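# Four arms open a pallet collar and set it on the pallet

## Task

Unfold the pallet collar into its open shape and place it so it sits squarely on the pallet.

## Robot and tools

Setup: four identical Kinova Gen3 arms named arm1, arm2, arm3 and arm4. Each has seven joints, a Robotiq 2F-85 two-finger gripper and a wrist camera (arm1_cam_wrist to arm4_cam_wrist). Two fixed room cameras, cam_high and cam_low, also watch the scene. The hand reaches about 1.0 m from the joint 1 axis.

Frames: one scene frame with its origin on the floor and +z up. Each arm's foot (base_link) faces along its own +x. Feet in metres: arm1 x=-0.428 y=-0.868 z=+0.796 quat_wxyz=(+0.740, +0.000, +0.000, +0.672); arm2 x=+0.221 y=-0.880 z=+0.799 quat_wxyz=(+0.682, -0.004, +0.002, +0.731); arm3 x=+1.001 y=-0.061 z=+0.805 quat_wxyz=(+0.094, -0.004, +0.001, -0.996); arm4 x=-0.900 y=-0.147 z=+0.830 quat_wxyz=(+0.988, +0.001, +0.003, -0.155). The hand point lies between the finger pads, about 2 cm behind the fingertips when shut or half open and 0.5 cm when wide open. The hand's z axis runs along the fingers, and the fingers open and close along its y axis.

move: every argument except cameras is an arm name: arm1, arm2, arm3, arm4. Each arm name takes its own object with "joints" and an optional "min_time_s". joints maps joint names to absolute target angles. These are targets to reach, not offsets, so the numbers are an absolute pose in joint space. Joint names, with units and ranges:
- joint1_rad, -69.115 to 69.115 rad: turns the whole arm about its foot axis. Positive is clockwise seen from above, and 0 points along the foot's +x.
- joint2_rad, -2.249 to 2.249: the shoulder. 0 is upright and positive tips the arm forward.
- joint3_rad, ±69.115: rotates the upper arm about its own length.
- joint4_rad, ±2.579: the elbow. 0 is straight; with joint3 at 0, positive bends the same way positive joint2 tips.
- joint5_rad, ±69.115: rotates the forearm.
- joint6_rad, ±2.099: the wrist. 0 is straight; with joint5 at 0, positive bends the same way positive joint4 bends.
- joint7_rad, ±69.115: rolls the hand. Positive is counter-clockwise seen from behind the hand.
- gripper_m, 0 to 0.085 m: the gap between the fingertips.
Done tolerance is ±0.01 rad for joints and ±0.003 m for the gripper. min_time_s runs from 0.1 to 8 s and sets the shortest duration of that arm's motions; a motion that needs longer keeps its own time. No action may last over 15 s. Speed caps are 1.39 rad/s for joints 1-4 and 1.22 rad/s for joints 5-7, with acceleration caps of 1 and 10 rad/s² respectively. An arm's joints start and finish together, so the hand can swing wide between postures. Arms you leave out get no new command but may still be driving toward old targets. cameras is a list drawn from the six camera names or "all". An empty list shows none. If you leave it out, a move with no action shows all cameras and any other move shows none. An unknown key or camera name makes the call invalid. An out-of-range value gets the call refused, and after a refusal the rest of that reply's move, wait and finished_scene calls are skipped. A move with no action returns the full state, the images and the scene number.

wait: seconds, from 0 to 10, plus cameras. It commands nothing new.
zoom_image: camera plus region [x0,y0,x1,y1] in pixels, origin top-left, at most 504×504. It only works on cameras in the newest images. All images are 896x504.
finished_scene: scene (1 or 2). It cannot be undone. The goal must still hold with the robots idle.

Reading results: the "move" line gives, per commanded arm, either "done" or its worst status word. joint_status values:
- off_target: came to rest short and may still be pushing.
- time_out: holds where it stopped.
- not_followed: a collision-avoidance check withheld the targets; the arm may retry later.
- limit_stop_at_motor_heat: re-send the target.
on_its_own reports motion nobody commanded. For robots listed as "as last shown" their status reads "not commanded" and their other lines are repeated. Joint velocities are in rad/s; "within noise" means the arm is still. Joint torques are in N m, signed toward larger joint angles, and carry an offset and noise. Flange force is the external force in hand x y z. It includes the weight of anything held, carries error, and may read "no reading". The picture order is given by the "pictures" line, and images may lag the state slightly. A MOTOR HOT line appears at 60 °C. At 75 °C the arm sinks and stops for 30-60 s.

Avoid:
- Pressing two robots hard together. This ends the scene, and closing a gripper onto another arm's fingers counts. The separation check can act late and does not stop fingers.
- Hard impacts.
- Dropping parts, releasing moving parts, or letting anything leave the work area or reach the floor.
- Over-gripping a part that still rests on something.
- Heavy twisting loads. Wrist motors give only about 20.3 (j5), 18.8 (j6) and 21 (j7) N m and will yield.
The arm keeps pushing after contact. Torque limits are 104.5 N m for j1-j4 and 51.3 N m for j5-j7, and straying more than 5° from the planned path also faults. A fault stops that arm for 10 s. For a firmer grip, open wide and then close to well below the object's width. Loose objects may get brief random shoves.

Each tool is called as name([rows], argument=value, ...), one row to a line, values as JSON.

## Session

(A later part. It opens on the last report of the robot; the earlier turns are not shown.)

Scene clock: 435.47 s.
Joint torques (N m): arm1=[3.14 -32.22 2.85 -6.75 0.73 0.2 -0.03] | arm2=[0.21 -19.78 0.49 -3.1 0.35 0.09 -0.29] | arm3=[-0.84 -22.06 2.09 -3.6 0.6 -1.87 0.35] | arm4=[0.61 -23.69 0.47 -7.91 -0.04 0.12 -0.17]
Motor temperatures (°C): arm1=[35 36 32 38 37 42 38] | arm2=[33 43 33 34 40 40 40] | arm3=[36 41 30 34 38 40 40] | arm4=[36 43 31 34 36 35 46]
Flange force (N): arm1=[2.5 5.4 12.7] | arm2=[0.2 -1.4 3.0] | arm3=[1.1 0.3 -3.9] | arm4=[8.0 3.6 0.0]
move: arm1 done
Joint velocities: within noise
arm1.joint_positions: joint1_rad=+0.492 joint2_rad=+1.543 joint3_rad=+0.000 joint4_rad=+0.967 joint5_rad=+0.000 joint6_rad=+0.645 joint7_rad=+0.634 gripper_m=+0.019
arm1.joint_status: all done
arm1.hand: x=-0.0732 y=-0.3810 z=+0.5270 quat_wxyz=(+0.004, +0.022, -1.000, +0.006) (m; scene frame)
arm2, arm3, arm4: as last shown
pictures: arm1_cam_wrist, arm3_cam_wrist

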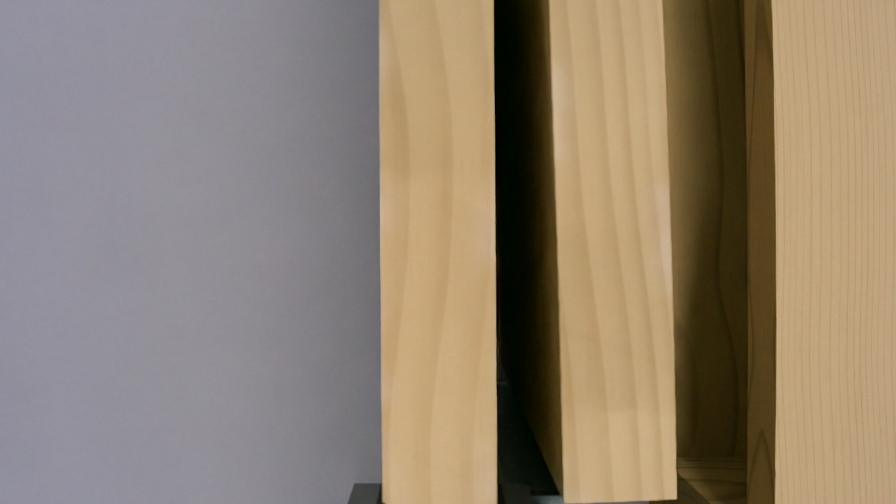

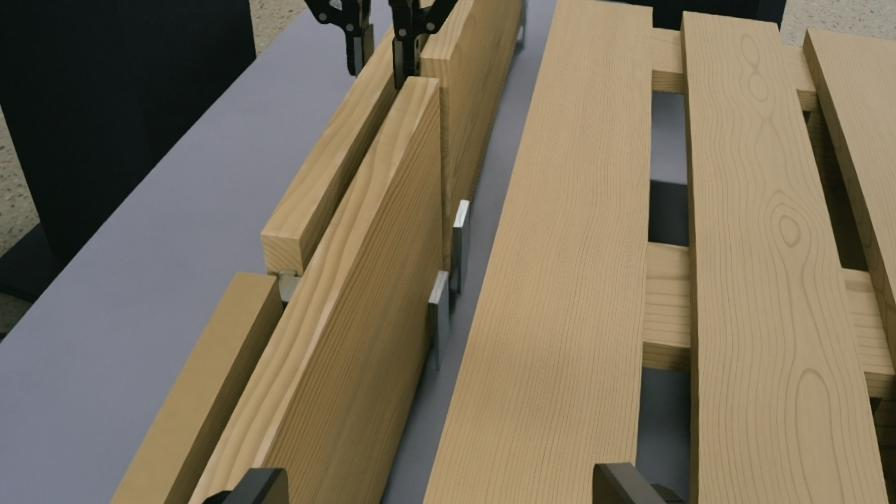

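move(arm1={"joints": {"joint1_rad": 0.5073, "joint2_rad": 1.5244, "joint4_rad": 1.0301, "joint6_rad": 0.6006, "joint7_rad": 0.6387}, "min_time_s": 2}, cameras=["arm1_cam_wrist", "arm3_cam_wrist"])

zoom_image(camera="arm3_cam_wrist", region=[240, 160, 480, 400])

Scene clock: 440.33 s.
Joint torques (N m): arm1=[4.48 -30.2 4.9 -5.86 1.74 0.33 0.45] | arm2=[0.27 -19.81 0.53 -3.09 0.35 0.07 -0.26] | arm3=[-0.9 -22.05 2.08 -3.58 0.57 -1.83 0.32] | arm4=[0.6 -23.75 0.47 -7.94 -0.08 0.13 -0.17]
Motor temperatures (°C): arm1=[35 37 32 38 37 42 38] | arm2=[33 43 33 34 40 40 40] | arm3=[36 41 30 34 38 40 40] | arm4=[36 43 31 34 36 35 46]
Flange force (N): arm1=[5.5 6.7 10.1] | arm2=[0.4 -1.3 3.1] | arm3=[1.0 0.4 -4.0] | arm4=[8.1 3.6 0.1]
move: arm1 done
Joint velocities: within noise
arm1.joint_positions: joint1_rad=+0.507 joint2_rad=+1.524 joint3_rad=+0.000 joint4_rad=+1.030 joint5_rad=+0.000 joint6_rad=+0.601 joint7_rad=+0.639 gripper_m=+0.019
arm1.joint_status: all done
arm1.hand: x=-0.0726 y=-0.3959 z=+0.5270 quat_wxyz=(+0.004, +0.017, -1.000, +0.005) (m; scene frame)
arm2.joint_positions: joint1_rad=-0.040 joint2_rad=+0.928 joint3_rad=+0.000 joint4_rad=+1.917 joint5_rad=+0.000 joint6_rad=+0.287 joint7_rad=-0.068 gripper_m=+0.030
arm2.joint_status: not commanded
arm2.hand: x=+0.1992 y=-0.4485 z=+0.7208 quat_wxyz=(-0.001, +0.021, -1.000, -0.001) (m; scene frame)
arm3, arm4: as last shown
pictures: arm1_cam_wrist, arm3_cam_wrist

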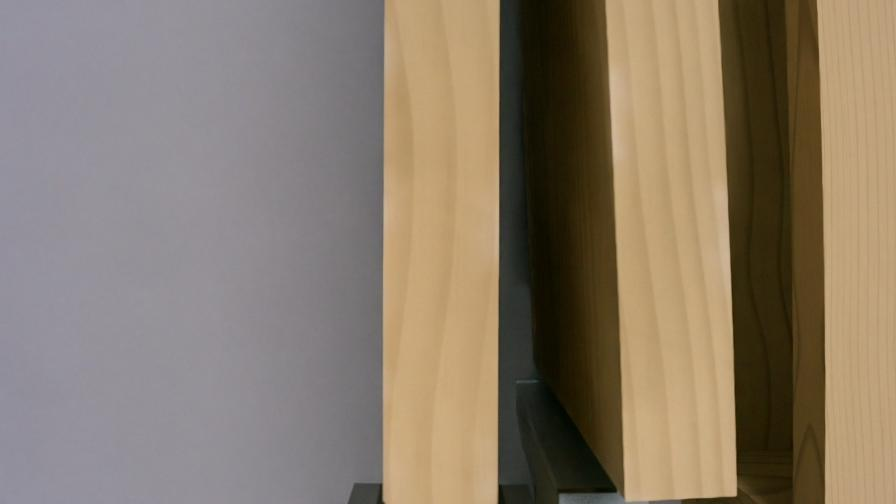

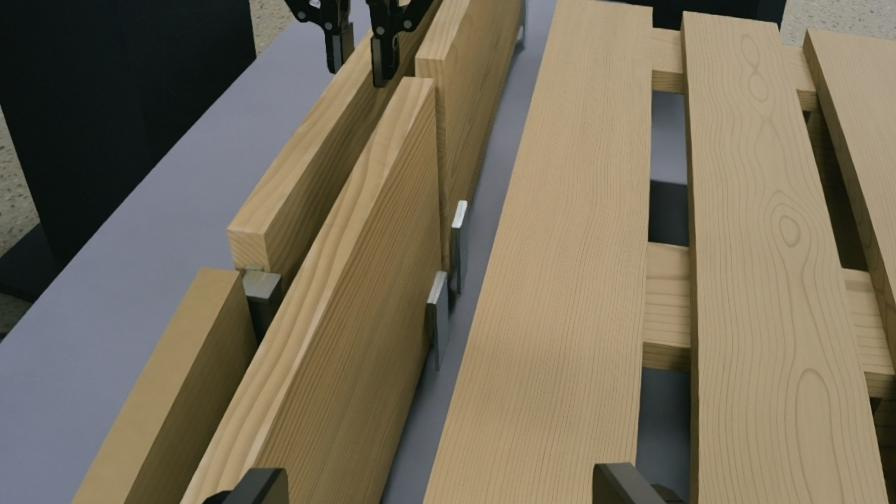

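Scaled by 2.100 from the camera's 896x504 image, which has a finer 1280x720 frame.

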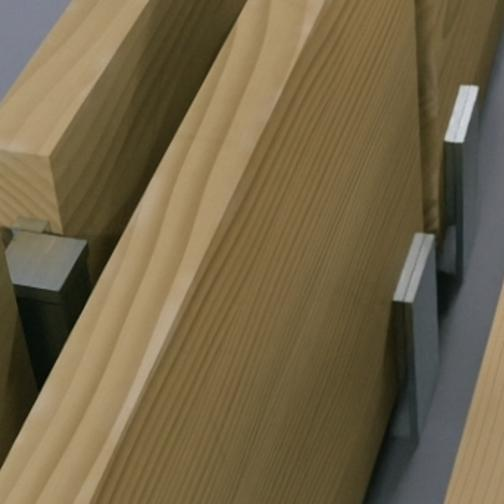

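move(arm1={"joints": {"joint1_rad": 0.537, "joint2_rad": 1.4916, "joint4_rad": 1.1482, "joint6_rad": 0.5153, "joint7_rad": 0.6132}, "min_time_s": 2.5}, cameras=["arm1_cam_wrist", "arm3_cam_wrist"])

Scene clock: 448.27 s.
Joint torques (N m): arm1=[2.35 -32.67 1.83 -3.12 -0.27 2.36 -0.58] | arm2=[0.26 -19.75 0.51 -3.09 0.36 0.08 -0.26] | arm3=[-0.87 -22 2.07 -3.57 0.55 -1.84 0.42] | arm4=[0.62 -23.7 0.45 -7.98 -0.05 0.13 -0.16]
Motor temperatures (°C): arm1=[35 37 32 38 37 42 38] | arm2=[33 43 33 34 40 40 40] | arm3=[36 41 30 34 38 40 40] | arm4=[36 43 31 34 36 35 46]
Flange force (N): arm1=[-2.3 8.3 22.0] | arm2=[0.4 -1.3 3.0] | arm3=[1.1 0.5 -4.0] | arm4=[8.3 3.7 0.0]
move: arm1 done
Joint velocities: within noise
arm1.joint_positions: joint1_rad=+0.537 joint2_rad=+1.492 joint3_rad=+0.000 joint4_rad=+1.148 joint5_rad=+0.000 joint6_rad=+0.515 joint7_rad=+0.613 gripper_m=+0.019
arm1.joint_status: all done
arm1.hand: x=-0.0728 y=-0.4259 z=+0.5269 quat_wxyz=(+0.004, -0.010, -1.000, +0.006) (m; scene frame)
arm2, arm3, arm4: as last shown
pictures: arm1_cam_wrist, arm3_cam_wrist

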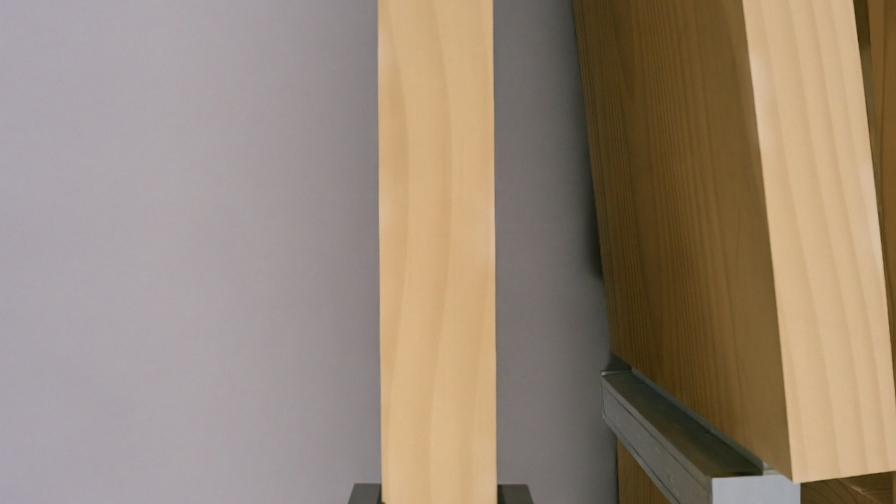

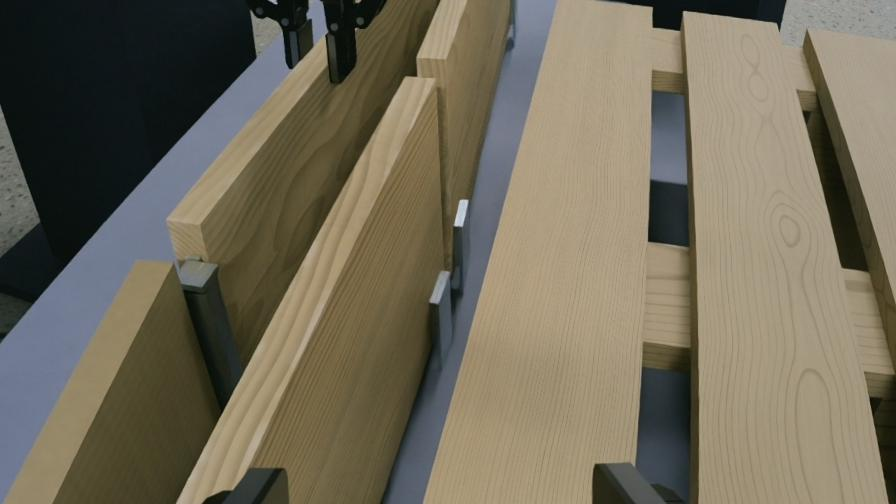

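move(arm1={"joints": {"joint1_rad": 0.5675, "joint2_rad": 1.4689, "joint4_rad": 1.253, "joint6_rad": 0.4333, "joint7_rad": 0.5887}, "min_time_s": 2.5}, cameras=["arm1_cam_wrist", "arm3_cam_wrist", "cam_high"])

Scene clock: 452.33 s.
Joint torques (N m): arm1=[6.89 -7.84 5.41 6.7 -0.31 4.98 -1.4] | arm2=[0.2 -19.76 0.49 -3.06 0.34 0.05 -0.25] | arm3=[-0.88 -22.01 2.16 -3.58 0.59 -1.81 0.4] | arm4=[0.63 -23.68 0.46 -7.96 -0.08 0.14 -0.16]
Motor temperatures (°C): arm1=[35 37 32 38 37 42 38] | arm2=[33 43 33 34 40 40 40] | arm3=[36 41 30 34 38 40 40] | arm4=[36 43 31 34 36 35 46]
Flange force (N): arm1=[1.3 15.4 -14.4] | arm2=[0.3 -1.1 2.9] | arm3=[1.0 0.4 -4.1] | arm4=[8.3 3.7 0.0]
move: arm1 done
Joint velocities: within noise
arm1.joint_positions: joint1_rad=+0.567 joint2_rad=+1.469 joint3_rad=+0.000 joint4_rad=+1.253 joint5_rad=+0.000 joint6_rad=+0.433 joint7_rad=+0.589 gripper_m=+0.019
arm1.joint_status: all done
arm1.hand: x=-0.0743 y=-0.4558 z=+0.5249 quat_wxyz=(+0.004, -0.038, -0.999, +0.005) (m; scene frame)
arm2, arm3, arm4: as last shown
pictures: arm1_cam_wrist, arm3_cam_wrist, cam_high

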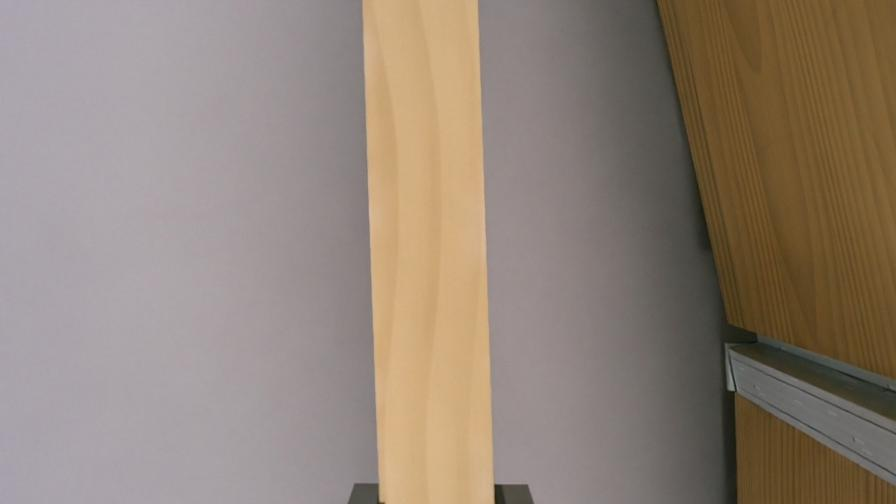

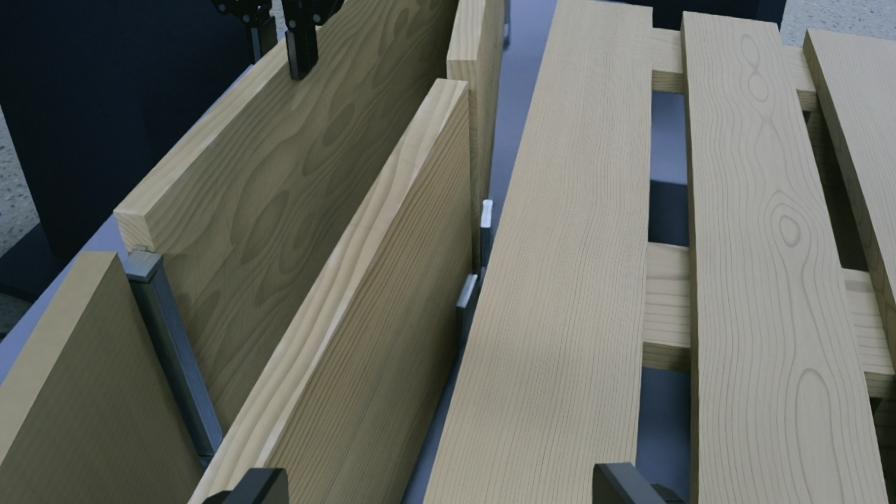

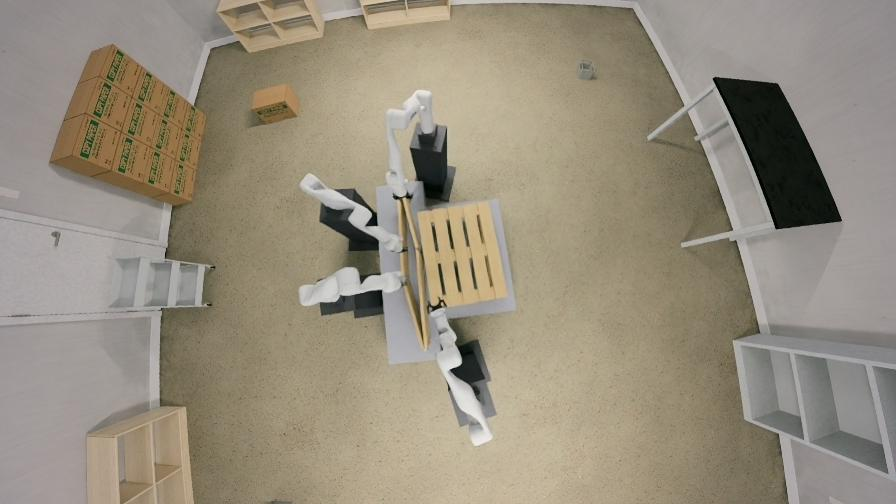

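move(arm1={"joints": {"joint1_rad": 0.5675, "joint2_rad": 1.4666, "joint4_rad": 1.2549, "joint6_rad": 0.4336, "joint7_rad": 0.6187}, "min_time_s": 1.0}, cameras=["arm1_cam_wrist", "cam_low"])

zoom_image(camera="cam_low", region=[80, 200, 584, 400])

Scene clock: 454.77 s.
Joint torques (N m): arm1=[0.36 -22.08 -0.19 1.44 -0.3 3.26 -0.1] | arm2=[0.23 -19.79 0.53 -3.08 0.36 0.11 -0.25] | arm3=[-0.95 -21.96 2.11 -3.57 0.55 -1.86 0.36] | arm4=[0.59 -23.73 0.46 -7.98 -0.07 0.13 -0.16]
Motor temperatures (°C): arm1=[35 37 32 38 37 42 38] | arm2=[33 43 33 34 40 40 40] | arm3=[36 41 30 34 38 40 40] | arm4=[36 43 31 34 36 35 46]
Flange force (N): arm1=[-5.5 8.0 7.4] | arm2=[0.4 -1.4 3.1] | arm3=[1.3 0.6 -4.0] | arm4=[8.2 3.7 0.1]
move: arm1 done
Joint velocities: within noise
arm1.joint_positions: joint1_rad=+0.568 joint2_rad=+1.467 joint3_rad=+0.000 joint4_rad=+1.255 joint5_rad=+0.000 joint6_rad=+0.434 joint7_rad=+0.619 gripper_m=+0.019
arm1.joint_status: all done
arm1.hand: x=-0.0743 y=-0.4559 z=+0.5259 quat_wxyz=(+0.004, -0.023, -1.000, +0.006) (m; scene frame)
arm2, arm3, arm4: as last shown
pictures: arm1_cam_wrist, cam_low

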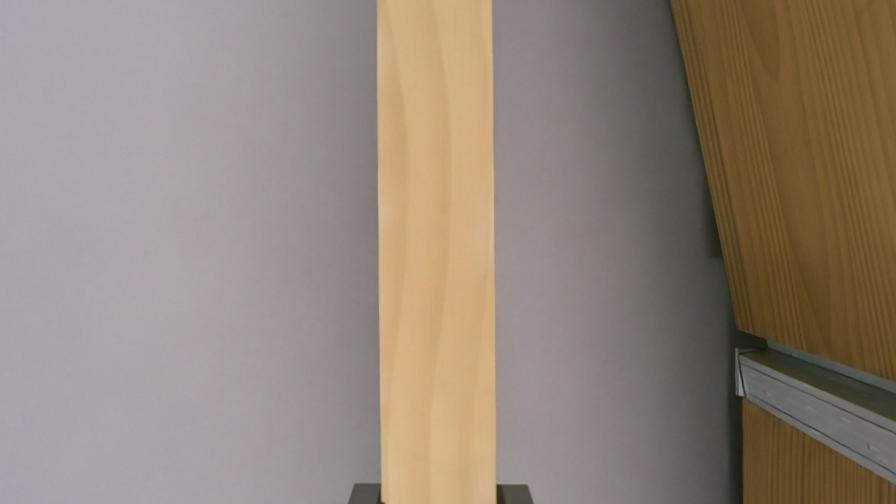

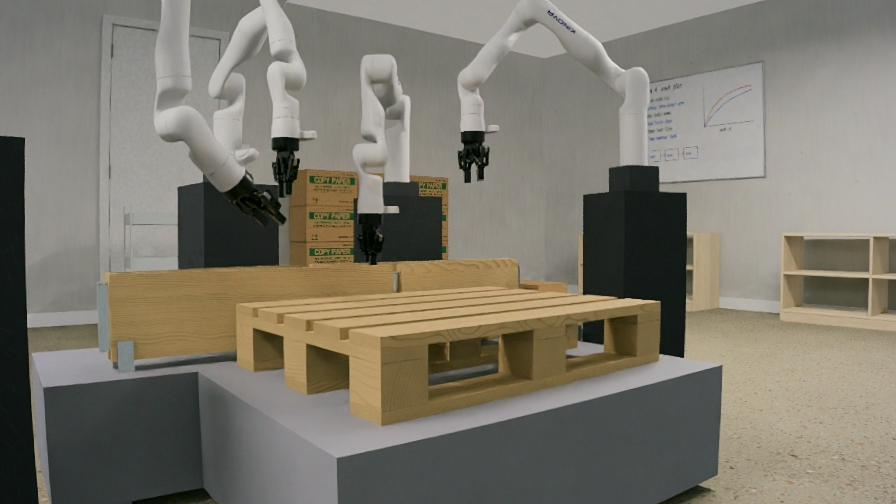

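Scaled by 1.000.

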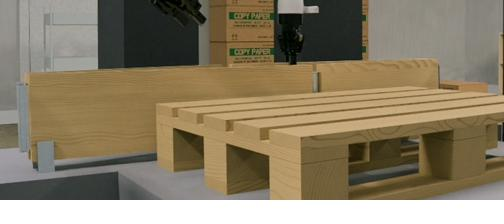

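move(arm1={"joints": {"joint1_rad": 0.5995, "joint2_rad": 1.4447, "joint4_rad": 1.3552, "joint6_rad": 0.3552, "joint7_rad": 0.6307}, "min_time_s": 3}, cameras=["arm1_cam_wrist", "arm3_cam_wrist", "cam_high"])

zoom_image(camera="cam_high", region=[350, 160, 550, 380])

Scene clock: 459.90 s.
Joint torques (N m): arm1=[0.88 -24.04 0.47 1.11 -0.28 2.9 -0.15] | arm2=[0.24 -19.78 0.49 -3.09 0.33 0.09 -0.24] | arm3=[-0.79 -22.06 2.05 -3.56 0.56 -1.79 0.36] | arm4=[0.64 -23.72 0.47 -7.96 -0.07 0.13 -0.16]
Motor temperatures (°C): arm1=[35 37 32 38 37 42 38] | arm2=[33 43 33 34 40 40 40] | arm3=[36 41 30 34 38 40 40] | arm4=[36 43 31 34 36 35 46]
Flange force (N): arm1=[-4.0 7.3 11.4] | arm2=[0.4 -1.3 3.0] | arm3=[1.0 0.2 -3.9] | arm4=[8.2 3.7 0.1]
move: arm1 done
Joint velocities: within noise
arm1.joint_positions: joint1_rad=+0.599 joint2_rad=+1.445 joint3_rad=+0.000 joint4_rad=+1.355 joint5_rad=+0.000 joint6_rad=+0.355 joint7_rad=+0.631 gripper_m=+0.019
arm1.joint_status: all done
arm1.hand: x=-0.0766 y=-0.4857 z=+0.5259 quat_wxyz=(+0.004, -0.033, -0.999, +0.005) (m; scene frame)
arm2, arm3, arm4: as last shown
pictures: arm1_cam_wrist, arm3_cam_wrist, cam_high

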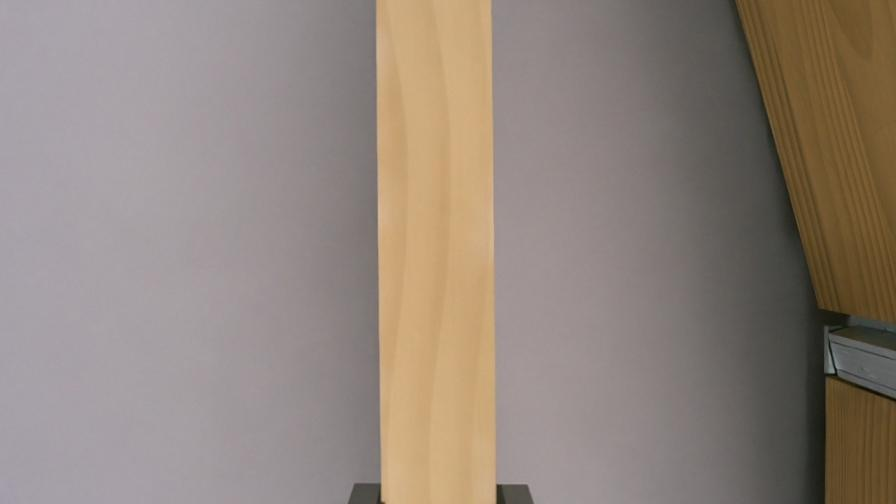

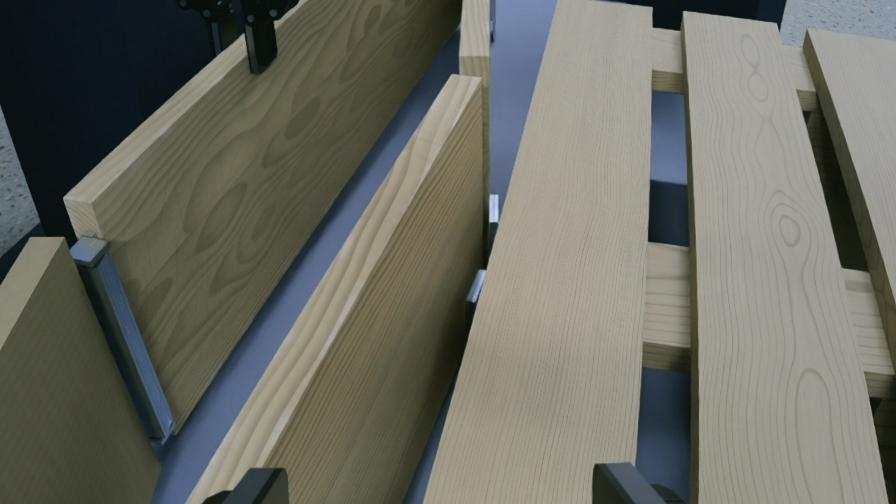

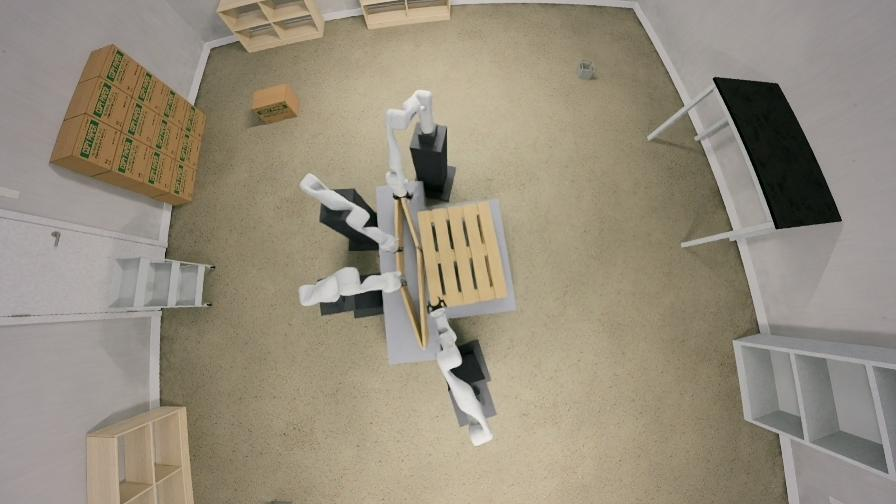

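Scaled by 2.291 from the camera's 896x504 image, which has a finer 1280x720 frame.

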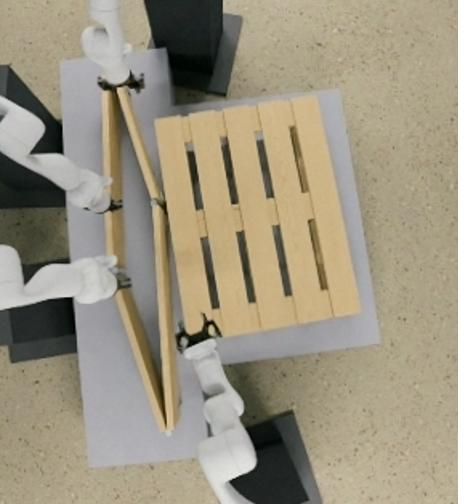

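move(arm2={"joints": {"joint1_rad": -0.0404, "joint2_rad": 0.2, "joint4_rad": 1.9, "joint6_rad": 1.03, "joint7_rad": -0.068}, "min_time_s": 3}, arm4={"joints": {"joint1_rad": 0.0947, "joint2_rad": 1.2296, "joint4_rad": 1.4516, "joint6_rad": 0.4541, "joint7_rad": 2.1859}, "min_time_s": 3})

move(arm3={"joints": {"joint1_rad": -0.4753, "joint2_rad": 1.2905, "joint4_rad": 1.1396, "joint6_rad": 0.7174, "joint7_rad": -2.0251}, "min_time_s": 4}, cameras=["arm3_cam_wrist", "arm4_cam_wrist", "arm1_cam_wrist"])

Scene clock: 472.27 s.
Joint torques (N m): arm1=[0.93 -24.14 0.43 1.16 -0.32 2.91 -0.18] | arm2=[0.26 -12.63 0.21 -8.43 0.27 0.02 -0.25] | arm3=[-0.83 -22.05 2.17 -3.59 0.52 -1.82 0.4] | arm4=[0.6 -23.39 0.53 -5.93 -0.06 0.14 -0.17]
Motor temperatures (°C): arm1=[35 37 32 38 37 42 38] | arm2=[33 43 33 34 40 40 40] | arm3=[36 41 30 34 38 40 40] | arm4=[36 43 31 34 36 35 46]
Flange force (N): arm1=[-4.1 7.5 11.7] | arm2=[-0.2 -0.4 3.0] | arm3=[1.0 0.4 -4.0] | arm4=[6.0 5.8 -1.8]
move: arm2 done; arm4 done
Joint velocities: within noise
arm1, arm3: as last shown
arm2.joint_positions: joint1_rad=-0.040 joint2_rad=+0.200 joint3_rad=+0.000 joint4_rad=+1.900 joint5_rad=+0.000 joint6_rad=+1.030 joint7_rad=-0.068 gripper_m=+0.030
arm2.joint_status: all done
arm2.hand: x=+0.2060 y=-0.5188 z=+1.0235 quat_wxyz=(-0.001, +0.021, -1.000, -0.002) (m; scene frame)
arm4.joint_positions: joint1_rad=+0.095 joint2_rad=+1.230 joint3_rad=+0.000 joint4_rad=+1.452 joint5_rad=+0.000 joint6_rad=+0.454 joint7_rad=+2.186 gripper_m=+0.060
arm4.joint_status: all done
arm4.hand: x=-0.4158 y=-0.3820 z=+0.6598 quat_wxyz=(+0.000, +0.105, -0.995, +0.000) (m; scene frame)
pictures: none

Scene clock: 476.67 s.
Joint torques (N m): arm1=[0.88 -24.23 0.46 1.13 -0.29 2.9 -0.19] | arm2=[0.26 -12.6 0.19 -8.45 0.3 0.01 -0.27] | arm3=[-0.77 -23.8 2.15 -5.97 0.56 0.33 0.43] | arm4=[0.66 -23.39 0.51 -5.89 -0.04 0.11 -0.16]
Motor temperatures (°C): arm1=[35 38 32 38 37 42 38] | arm2=[33 43 33 34 40 40 40] | arm3=[36 41 30 34 38 40 40] | arm4=[36 43 31 34 36 35 46]
Flange force (N): arm1=[-4.2 7.5 11.9] | arm2=[-0.3 -0.5 2.9] | arm3=[-3.1 2.6 -2.5] | arm4=[5.7 5.7 -1.7]
move: arm3 done
Joint velocities: within noise
arm1, arm2, arm4: as last shown
arm3.joint_positions: joint1_rad=-0.475 joint2_rad=+1.291 joint3_rad=+0.000 joint4_rad=+1.140 joint5_rad=+0.000 joint6_rad=+0.717 joint7_rad=-2.025 gripper_m=+0.060
arm3.joint_status: all done
arm3.hand: x=+0.5057 y=-0.4160 z=+0.6600 quat_wxyz=(-0.002, -0.105, +0.995, +0.002) (m; scene frame)
arm4.hand: x=-0.4158 y=-0.3820 z=+0.6597 quat_wxyz=(+0.000, +0.105, -0.995, +0.000) (m; scene frame)
pictures: arm1_cam_wrist, arm3_cam_wrist, arm4_cam_wrist

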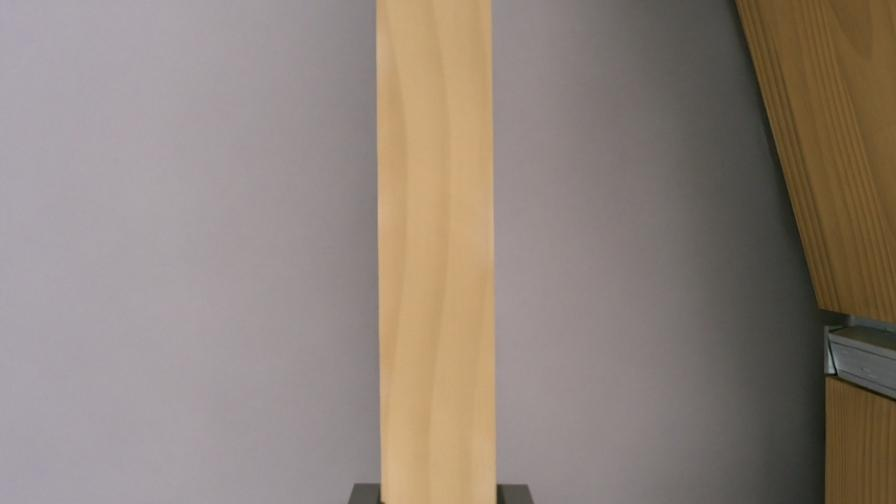

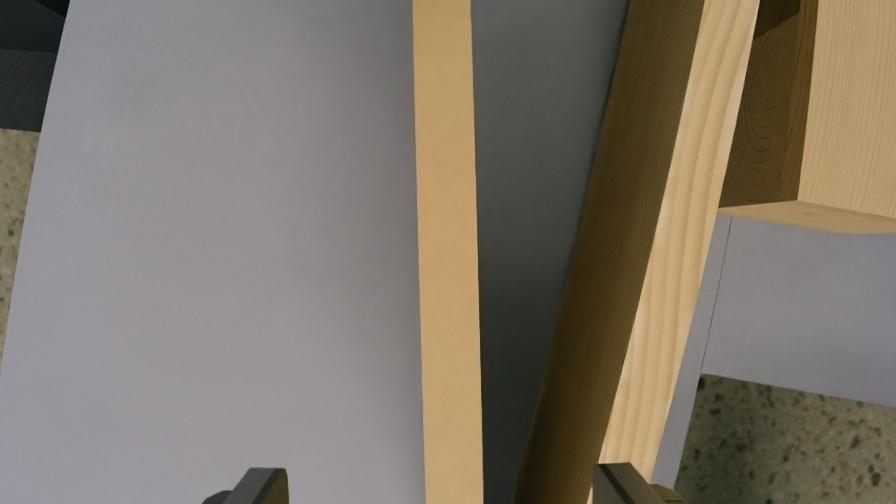

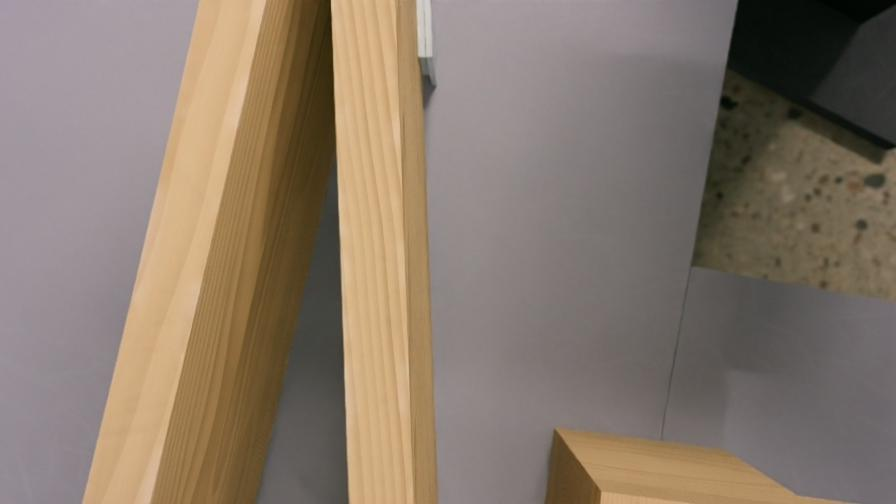

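move(arm3={"joints": {"joint1_rad": -0.4406, "joint2_rad": 1.5016, "joint4_rad": 0.8061, "joint6_rad": 0.84, "joint7_rad": -1.9654}, "min_time_s": 2.5}, arm4={"joints": {"joint1_rad": 0.1133, "joint2_rad": 1.3858, "joint4_rad": 1.2696, "joint6_rad": 0.4798, "joint7_rad": 2.2295}, "min_time_s": 2.5}, cameras=["arm3_cam_wrist", "arm4_cam_wrist"])

Scene clock: 489.00 s.
Joint torques (N m): arm1=[0.89 -24.12 0.36 1.09 -0.27 2.88 -0.16] | arm2=[0.24 -12.63 0.25 -8.42 0.33 0.03 -0.27] | arm3=[-0.78 -25.44 2.1 -6.71 0.66 0.28 0.4] | arm4=[0.65 -24.44 0.55 -6.21 -0.08 0.04 -0.17]
Motor temperatures (°C): arm1=[35 38 32 38 37 42 38] | arm2=[33 42 33 34 40 40 40] | arm3=[36 42 30 35 38 40 40] | arm4=[36 43 31 34 36 35 46]
Flange force (N): arm1=[-4.0 7.4 11.5] | arm2=[-0.3 -0.3 3.0] | arm3=[-4.1 2.6 -2.9] | arm4=[6.3 6.5 -2.9]
move: arm3 done; arm4 done
Joint velocities: within noise
arm1, arm2: as last shown
arm3.joint_positions: joint1_rad=-0.441 joint2_rad=+1.502 joint3_rad=+0.000 joint4_rad=+0.806 joint5_rad=+0.000 joint6_rad=+0.840 joint7_rad=-1.965 gripper_m=+0.060
arm3.joint_status: all done
arm3.hand: x=+0.4585 y=-0.4238 z=+0.6000 quat_wxyz=(-0.001, -0.117, +0.993, +0.002) (m; scene frame)
arm4.joint_positions: joint1_rad=+0.113 joint2_rad=+1.386 joint3_rad=+0.000 joint4_rad=+1.270 joint5_rad=+0.000 joint6_rad=+0.480 joint7_rad=+2.230 gripper_m=+0.060
arm4.joint_status: all done
arm4.hand: x=-0.3984 y=-0.4008 z=+0.5999 quat_wxyz=(+0.000, +0.117, -0.993, +0.000) (m; scene frame)
pictures: arm3_cam_wrist, arm4_cam_wrist

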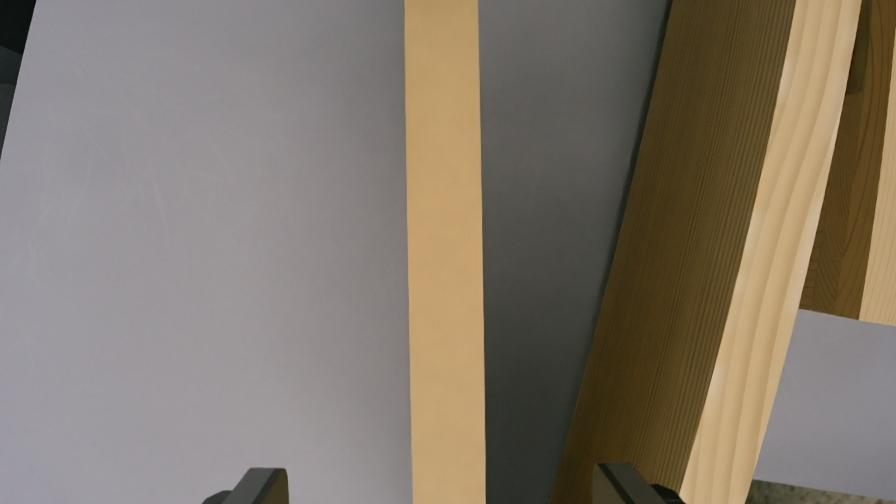

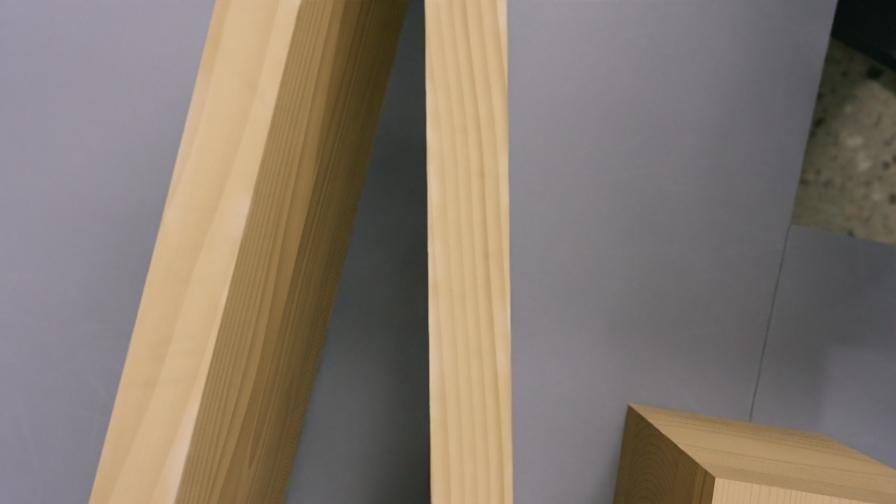

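move(arm3={"joints": {"joint1_rad": -0.438, "joint2_rad": 1.6703, "joint4_rad": 0.6339, "joint6_rad": 0.8435, "joint7_rad": -1.9509}, "min_time_s": 2.5}, arm4={"joints": {"joint1_rad": 0.1062, "joint2_rad": 1.541, "joint4_rad": 1.1513, "joint6_rad": 0.443, "joint7_rad": 2.2344}, "min_time_s": 2.5}, cameras=["arm3_cam_wrist", "arm4_cam_wrist"])

Scene clock: 495.37 s.
Joint torques (N m): arm1=[0.84 -24.13 0.43 1.14 -0.29 2.92 -0.16] | arm2=[0.26 -12.62 0.19 -8.42 0.31 0.01 -0.26] | arm3=[-0.76 -25.46 2.1 -6.78 0.56 0.37 0.37] | arm4=[0.63 -24.35 0.59 -5.87 -0.06 0.1 -0.17]
Motor temperatures (°C): arm1=[35 38 32 38 37 42 38] | arm2=[33 42 33 34 40 40 40] | arm3=[36 42 30 35 38 40 40] | arm4=[36 43 31 34 36 35 46]
Flange force (N): arm1=[-4.2 7.4 11.7] | arm2=[-0.3 -0.3 2.9] | arm3=[-5.9 3.2 -3.9] | arm4=[6.6 6.8 -4.4]
move: arm3 done; arm4 done
Joint velocities: within noise
arm1, arm2: as last shown
arm3.joint_positions: joint1_rad=-0.438 joint2_rad=+1.670 joint3_rad=+0.000 joint4_rad=+0.634 joint5_rad=+0.000 joint6_rad=+0.844 joint7_rad=-1.951 gripper_m=+0.060
arm3.joint_status: all done
arm3.hand: x=+0.4572 y=-0.4222 z=+0.5299 quat_wxyz=(-0.001, -0.123, +0.992, +0.002) (m; scene frame)
arm4.joint_positions: joint1_rad=+0.106 joint2_rad=+1.541 joint3_rad=+0.000 joint4_rad=+1.151 joint5_rad=+0.000 joint6_rad=+0.443 joint7_rad=+2.234 gripper_m=+0.060
arm4.joint_status: all done
arm4.hand: x=-0.4001 y=-0.3957 z=+0.5298 quat_wxyz=(+0.000, +0.123, -0.992, +0.000) (m; scene frame)
pictures: arm3_cam_wrist, arm4_cam_wrist

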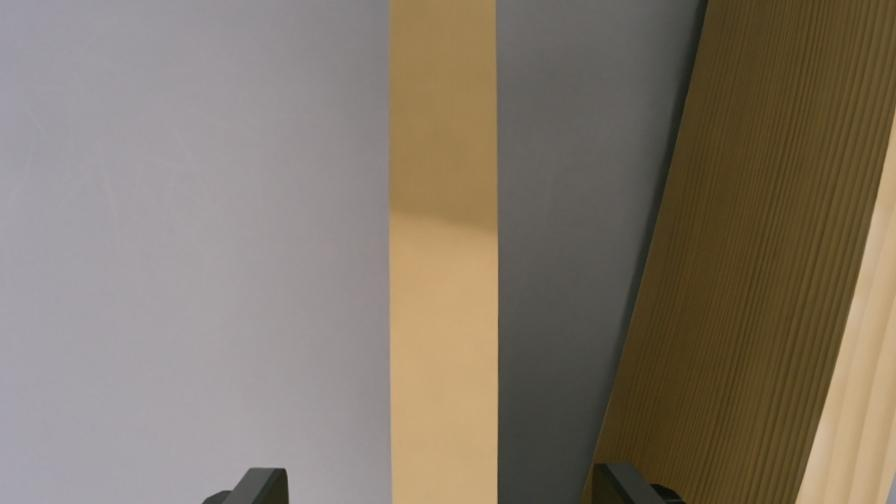

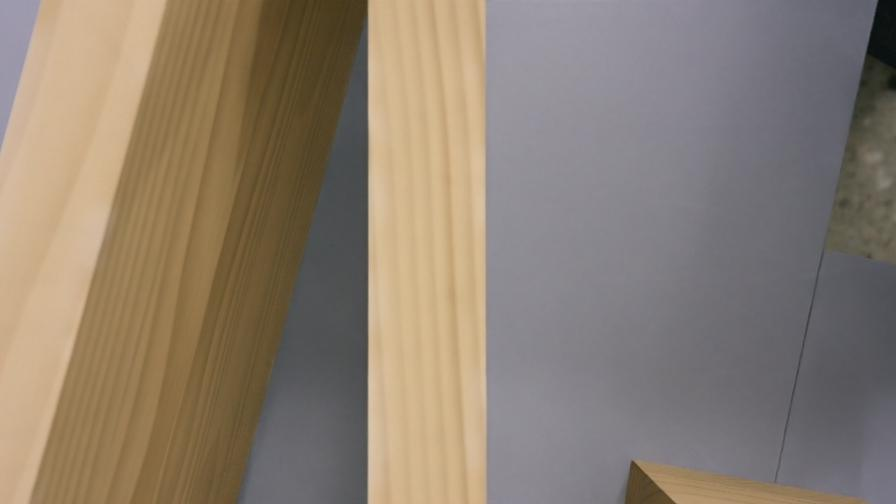

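move(arm4={"joints": {"joint1_rad": 0.1112, "joint2_rad": 1.5436, "joint4_rad": 1.141, "joint6_rad": 0.4507, "joint7_rad": 2.2394}, "min_time_s": 1})

move(arm3={"joints": {"joint2_rad": 1.7233, "joint4_rad": 0.5669, "joint6_rad": 0.8575}, "min_time_s": 2}, arm4={"joints": {"joint2_rad": 1.5885, "joint4_rad": 1.0962, "joint6_rad": 0.4506}, "min_time_s": 2}, cameras=["arm3_cam_wrist", "arm4_cam_wrist"])

Scene clock: 499.83 s.
Joint torques (N m): arm1=[0.82 -24.11 0.41 1.04 -0.34 2.91 -0.19] | arm2=[0.24 -12.64 0.25 -8.45 0.33 0.04 -0.27] | arm3=[-0.72 -25.5 2.09 -6.79 0.57 0.38 0.37] | arm4=[0.59 -24.46 0.62 -5.94 -0.06 0.1 -0.16]
Motor temperatures (°C): arm1=[35 38 32 38 37 42 38] | arm2=[33 42 33 34 40 40 40] | arm3=[36 42 30 35 38 40 40] | arm4=[36 42 31 34 36 35 46]
Flange force (N): arm1=[-4.0 7.0 11.4] | arm2=[-0.3 -0.4 3.1] | arm3=[-5.9 3.1 -3.8] | arm4=[6.7 6.8 -4.3]
move: arm4 done
Joint velocities: within noise
arm1, arm2, arm3: as last shown
arm4.joint_positions: joint1_rad=+0.111 joint2_rad=+1.544 joint3_rad=+0.000 joint4_rad=+1.141 joint5_rad=+0.000 joint6_rad=+0.451 joint7_rad=+2.239 gripper_m=+0.060
arm4.joint_status: all done
arm4.hand: x=-0.3993 y=-0.3991 z=+0.5298 quat_wxyz=(+0.000, +0.123, -0.992, +0.000) (m; scene frame)
pictures: none

Scene clock: 502.13 s.
Joint torques (N m): arm1=[0.87 -24.18 0.43 1.08 -0.27 2.9 -0.09] | arm2=[0.25 -12.61 0.24 -8.46 0.3 0.03 -0.27] | arm3=[-0.74 -25.45 2.08 -6.85 0.59 0.35 0.4] | arm4=[0.6 -24.43 0.56 -5.94 -0.05 0.07 -0.16]
Motor temperatures (°C): arm1=[35 38 32 38 37 42 38] | arm2=[33 42 33 34 40 40 40] | arm3=[36 41 30 35 38 40 40] | arm4=[36 42 31 34 36 35 46]
Flange force (N): arm1=[-3.9 7.4 11.7] | arm2=[-0.3 -0.5 3.0] | arm3=[-6.3 3.2 -4.2] | arm4=[6.8 6.9 -4.8]
move: arm3 done; arm4 done
Joint velocities: within noise
arm1, arm2: as last shown
arm3.joint_positions: joint1_rad=-0.438 joint2_rad=+1.723 joint3_rad=+0.000 joint4_rad=+0.567 joint5_rad=+0.000 joint6_rad=+0.858 joint7_rad=-1.951 gripper_m=+0.060
arm3.joint_status: all done
arm3.hand: x=+0.4570 y=-0.4222 z=+0.5111 quat_wxyz=(-0.001, -0.123, +0.992, +0.002) (m; scene frame)
arm4.joint_positions: joint1_rad=+0.111 joint2_rad=+1.588 joint3_rad=+0.000 joint4_rad=+1.096 joint5_rad=+0.000 joint6_rad=+0.451 joint7_rad=+2.239 gripper_m=+0.060
arm4.joint_status: all done
arm4.hand: x=-0.3994 y=-0.3991 z=+0.5109 quat_wxyz=(+0.000, +0.123, -0.992, +0.000) (m; scene frame)
pictures: arm3_cam_wrist, arm4_cam_wrist

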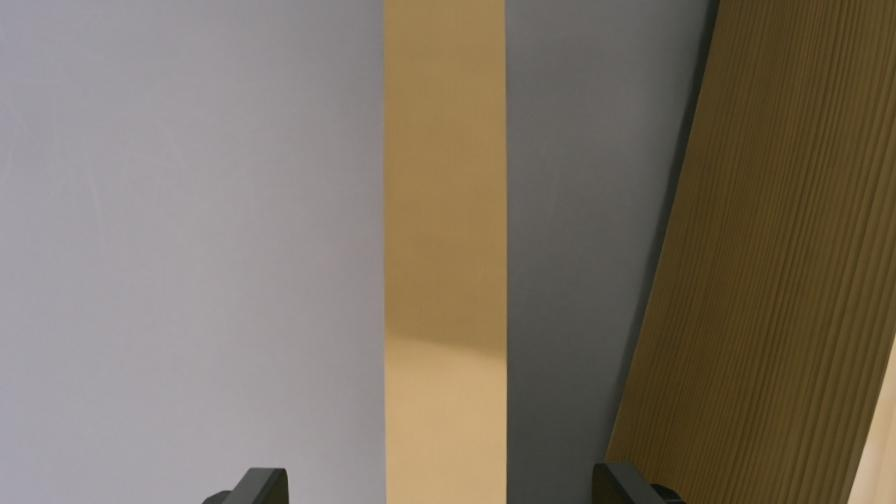

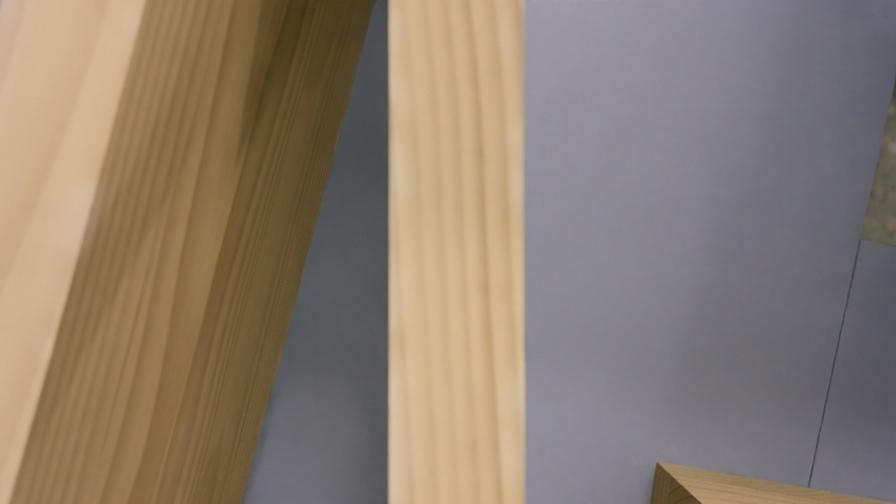

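move(arm3={"joints": {"gripper_m": 0.006}}, arm4={"joints": {"gripper_m": 0.006}}, cameras=["arm3_cam_wrist", "arm4_cam_wrist", "arm1_cam_wrist"])

Scene clock: 504.77 s.
Joint torques (N m): arm1=[-0.33 -25.23 -1 -1.24 -0.3 1.3 0.08] | arm2=[0.25 -12.62 0.27 -8.45 0.3 0.01 -0.26] | arm3=[-1.15 -23.73 2.06 -6.32 0.79 0.31 0.57] | arm4=[1.66 -18.68 2.94 -3.85 1.46 0.32 0.63]
Motor temperatures (°C): arm1=[35 38 32 38 37 42 38] | arm2=[33 42 33 34 40 40 40] | arm3=[36 41 30 35 38 40 40] | arm4=[36 42 31 34 36 35 46]
Flange force (N): arm1=[-3.4 3.6 9.1] | arm2=[-0.2 -0.4 3.0] | arm3=[-6.8 3.8 -7.2] | arm4=[2.9 8.0 -13.5]
move: arm3 off_target; arm4 off_target
Joint velocities: within noise
arm1, arm2: as last shown
arm1.joint_positions: joint1_rad=+0.600 joint2_rad=+1.445 joint3_rad=+0.000 joint4_rad=+1.355 joint5_rad=+0.000 joint6_rad=+0.355 joint7_rad=+0.631 gripper_m=+0.019
arm3.joint_positions: joint1_rad=-0.438 joint2_rad=+1.723 joint3_rad=+0.000 joint4_rad=+0.567 joint5_rad=+0.000 joint6_rad=+0.858 joint7_rad=-1.951 gripper_m=+0.018
arm3.joint_status: gripper_m off_target (ended at +0.018, target +0.006)
arm3.hand: x=+0.4570 y=-0.4222 z=+0.5111 quat_wxyz=(-0.001, -0.123, +0.992, +0.002) (m; scene frame)
arm4.joint_positions: joint1_rad=+0.111 joint2_rad=+1.588 joint3_rad=+0.000 joint4_rad=+1.096 joint5_rad=+0.000 joint6_rad=+0.451 joint7_rad=+2.239 gripper_m=+0.018
arm4.joint_status: gripper_m off_target (ended at +0.018, target +0.006)
arm4.hand: x=-0.3993 y=-0.3992 z=+0.5109 quat_wxyz=(+0.000, +0.123, -0.992, +0.000) (m; scene frame)
pictures: arm1_cam_wrist, arm3_cam_wrist, arm4_cam_wrist

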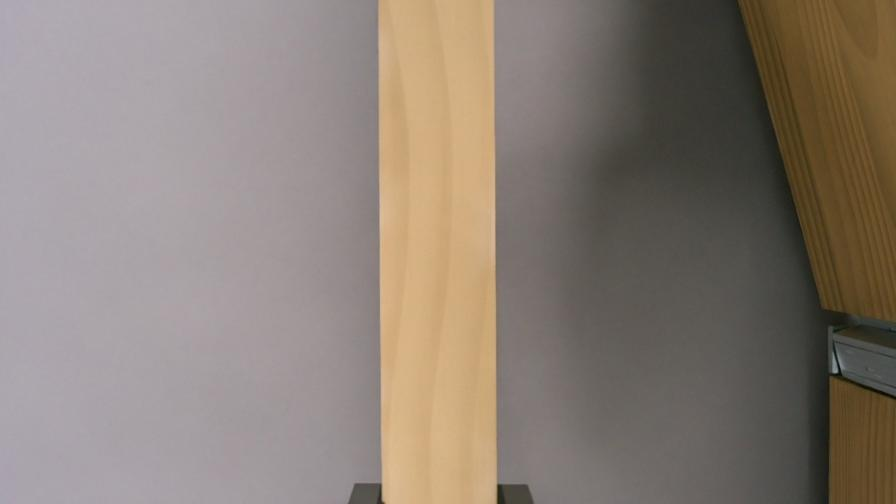

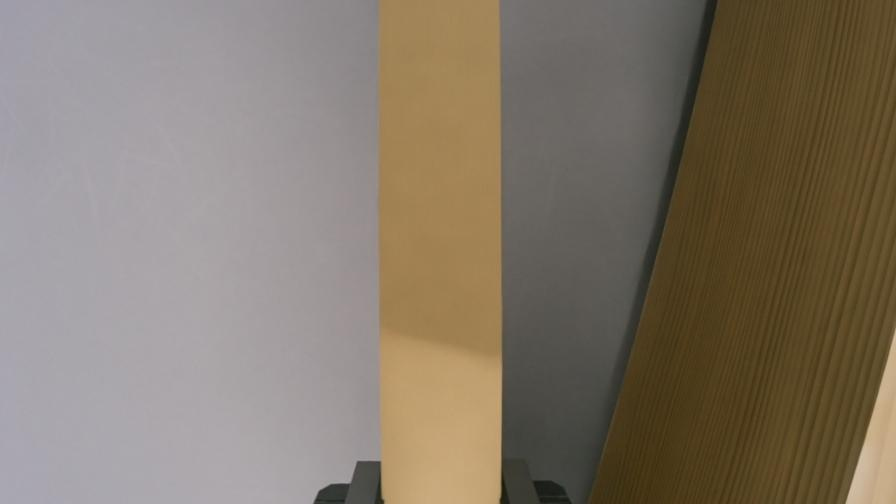

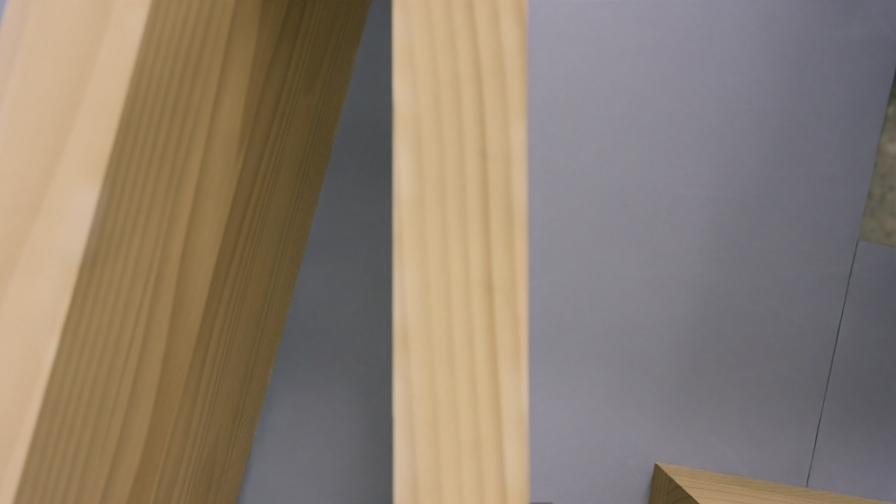

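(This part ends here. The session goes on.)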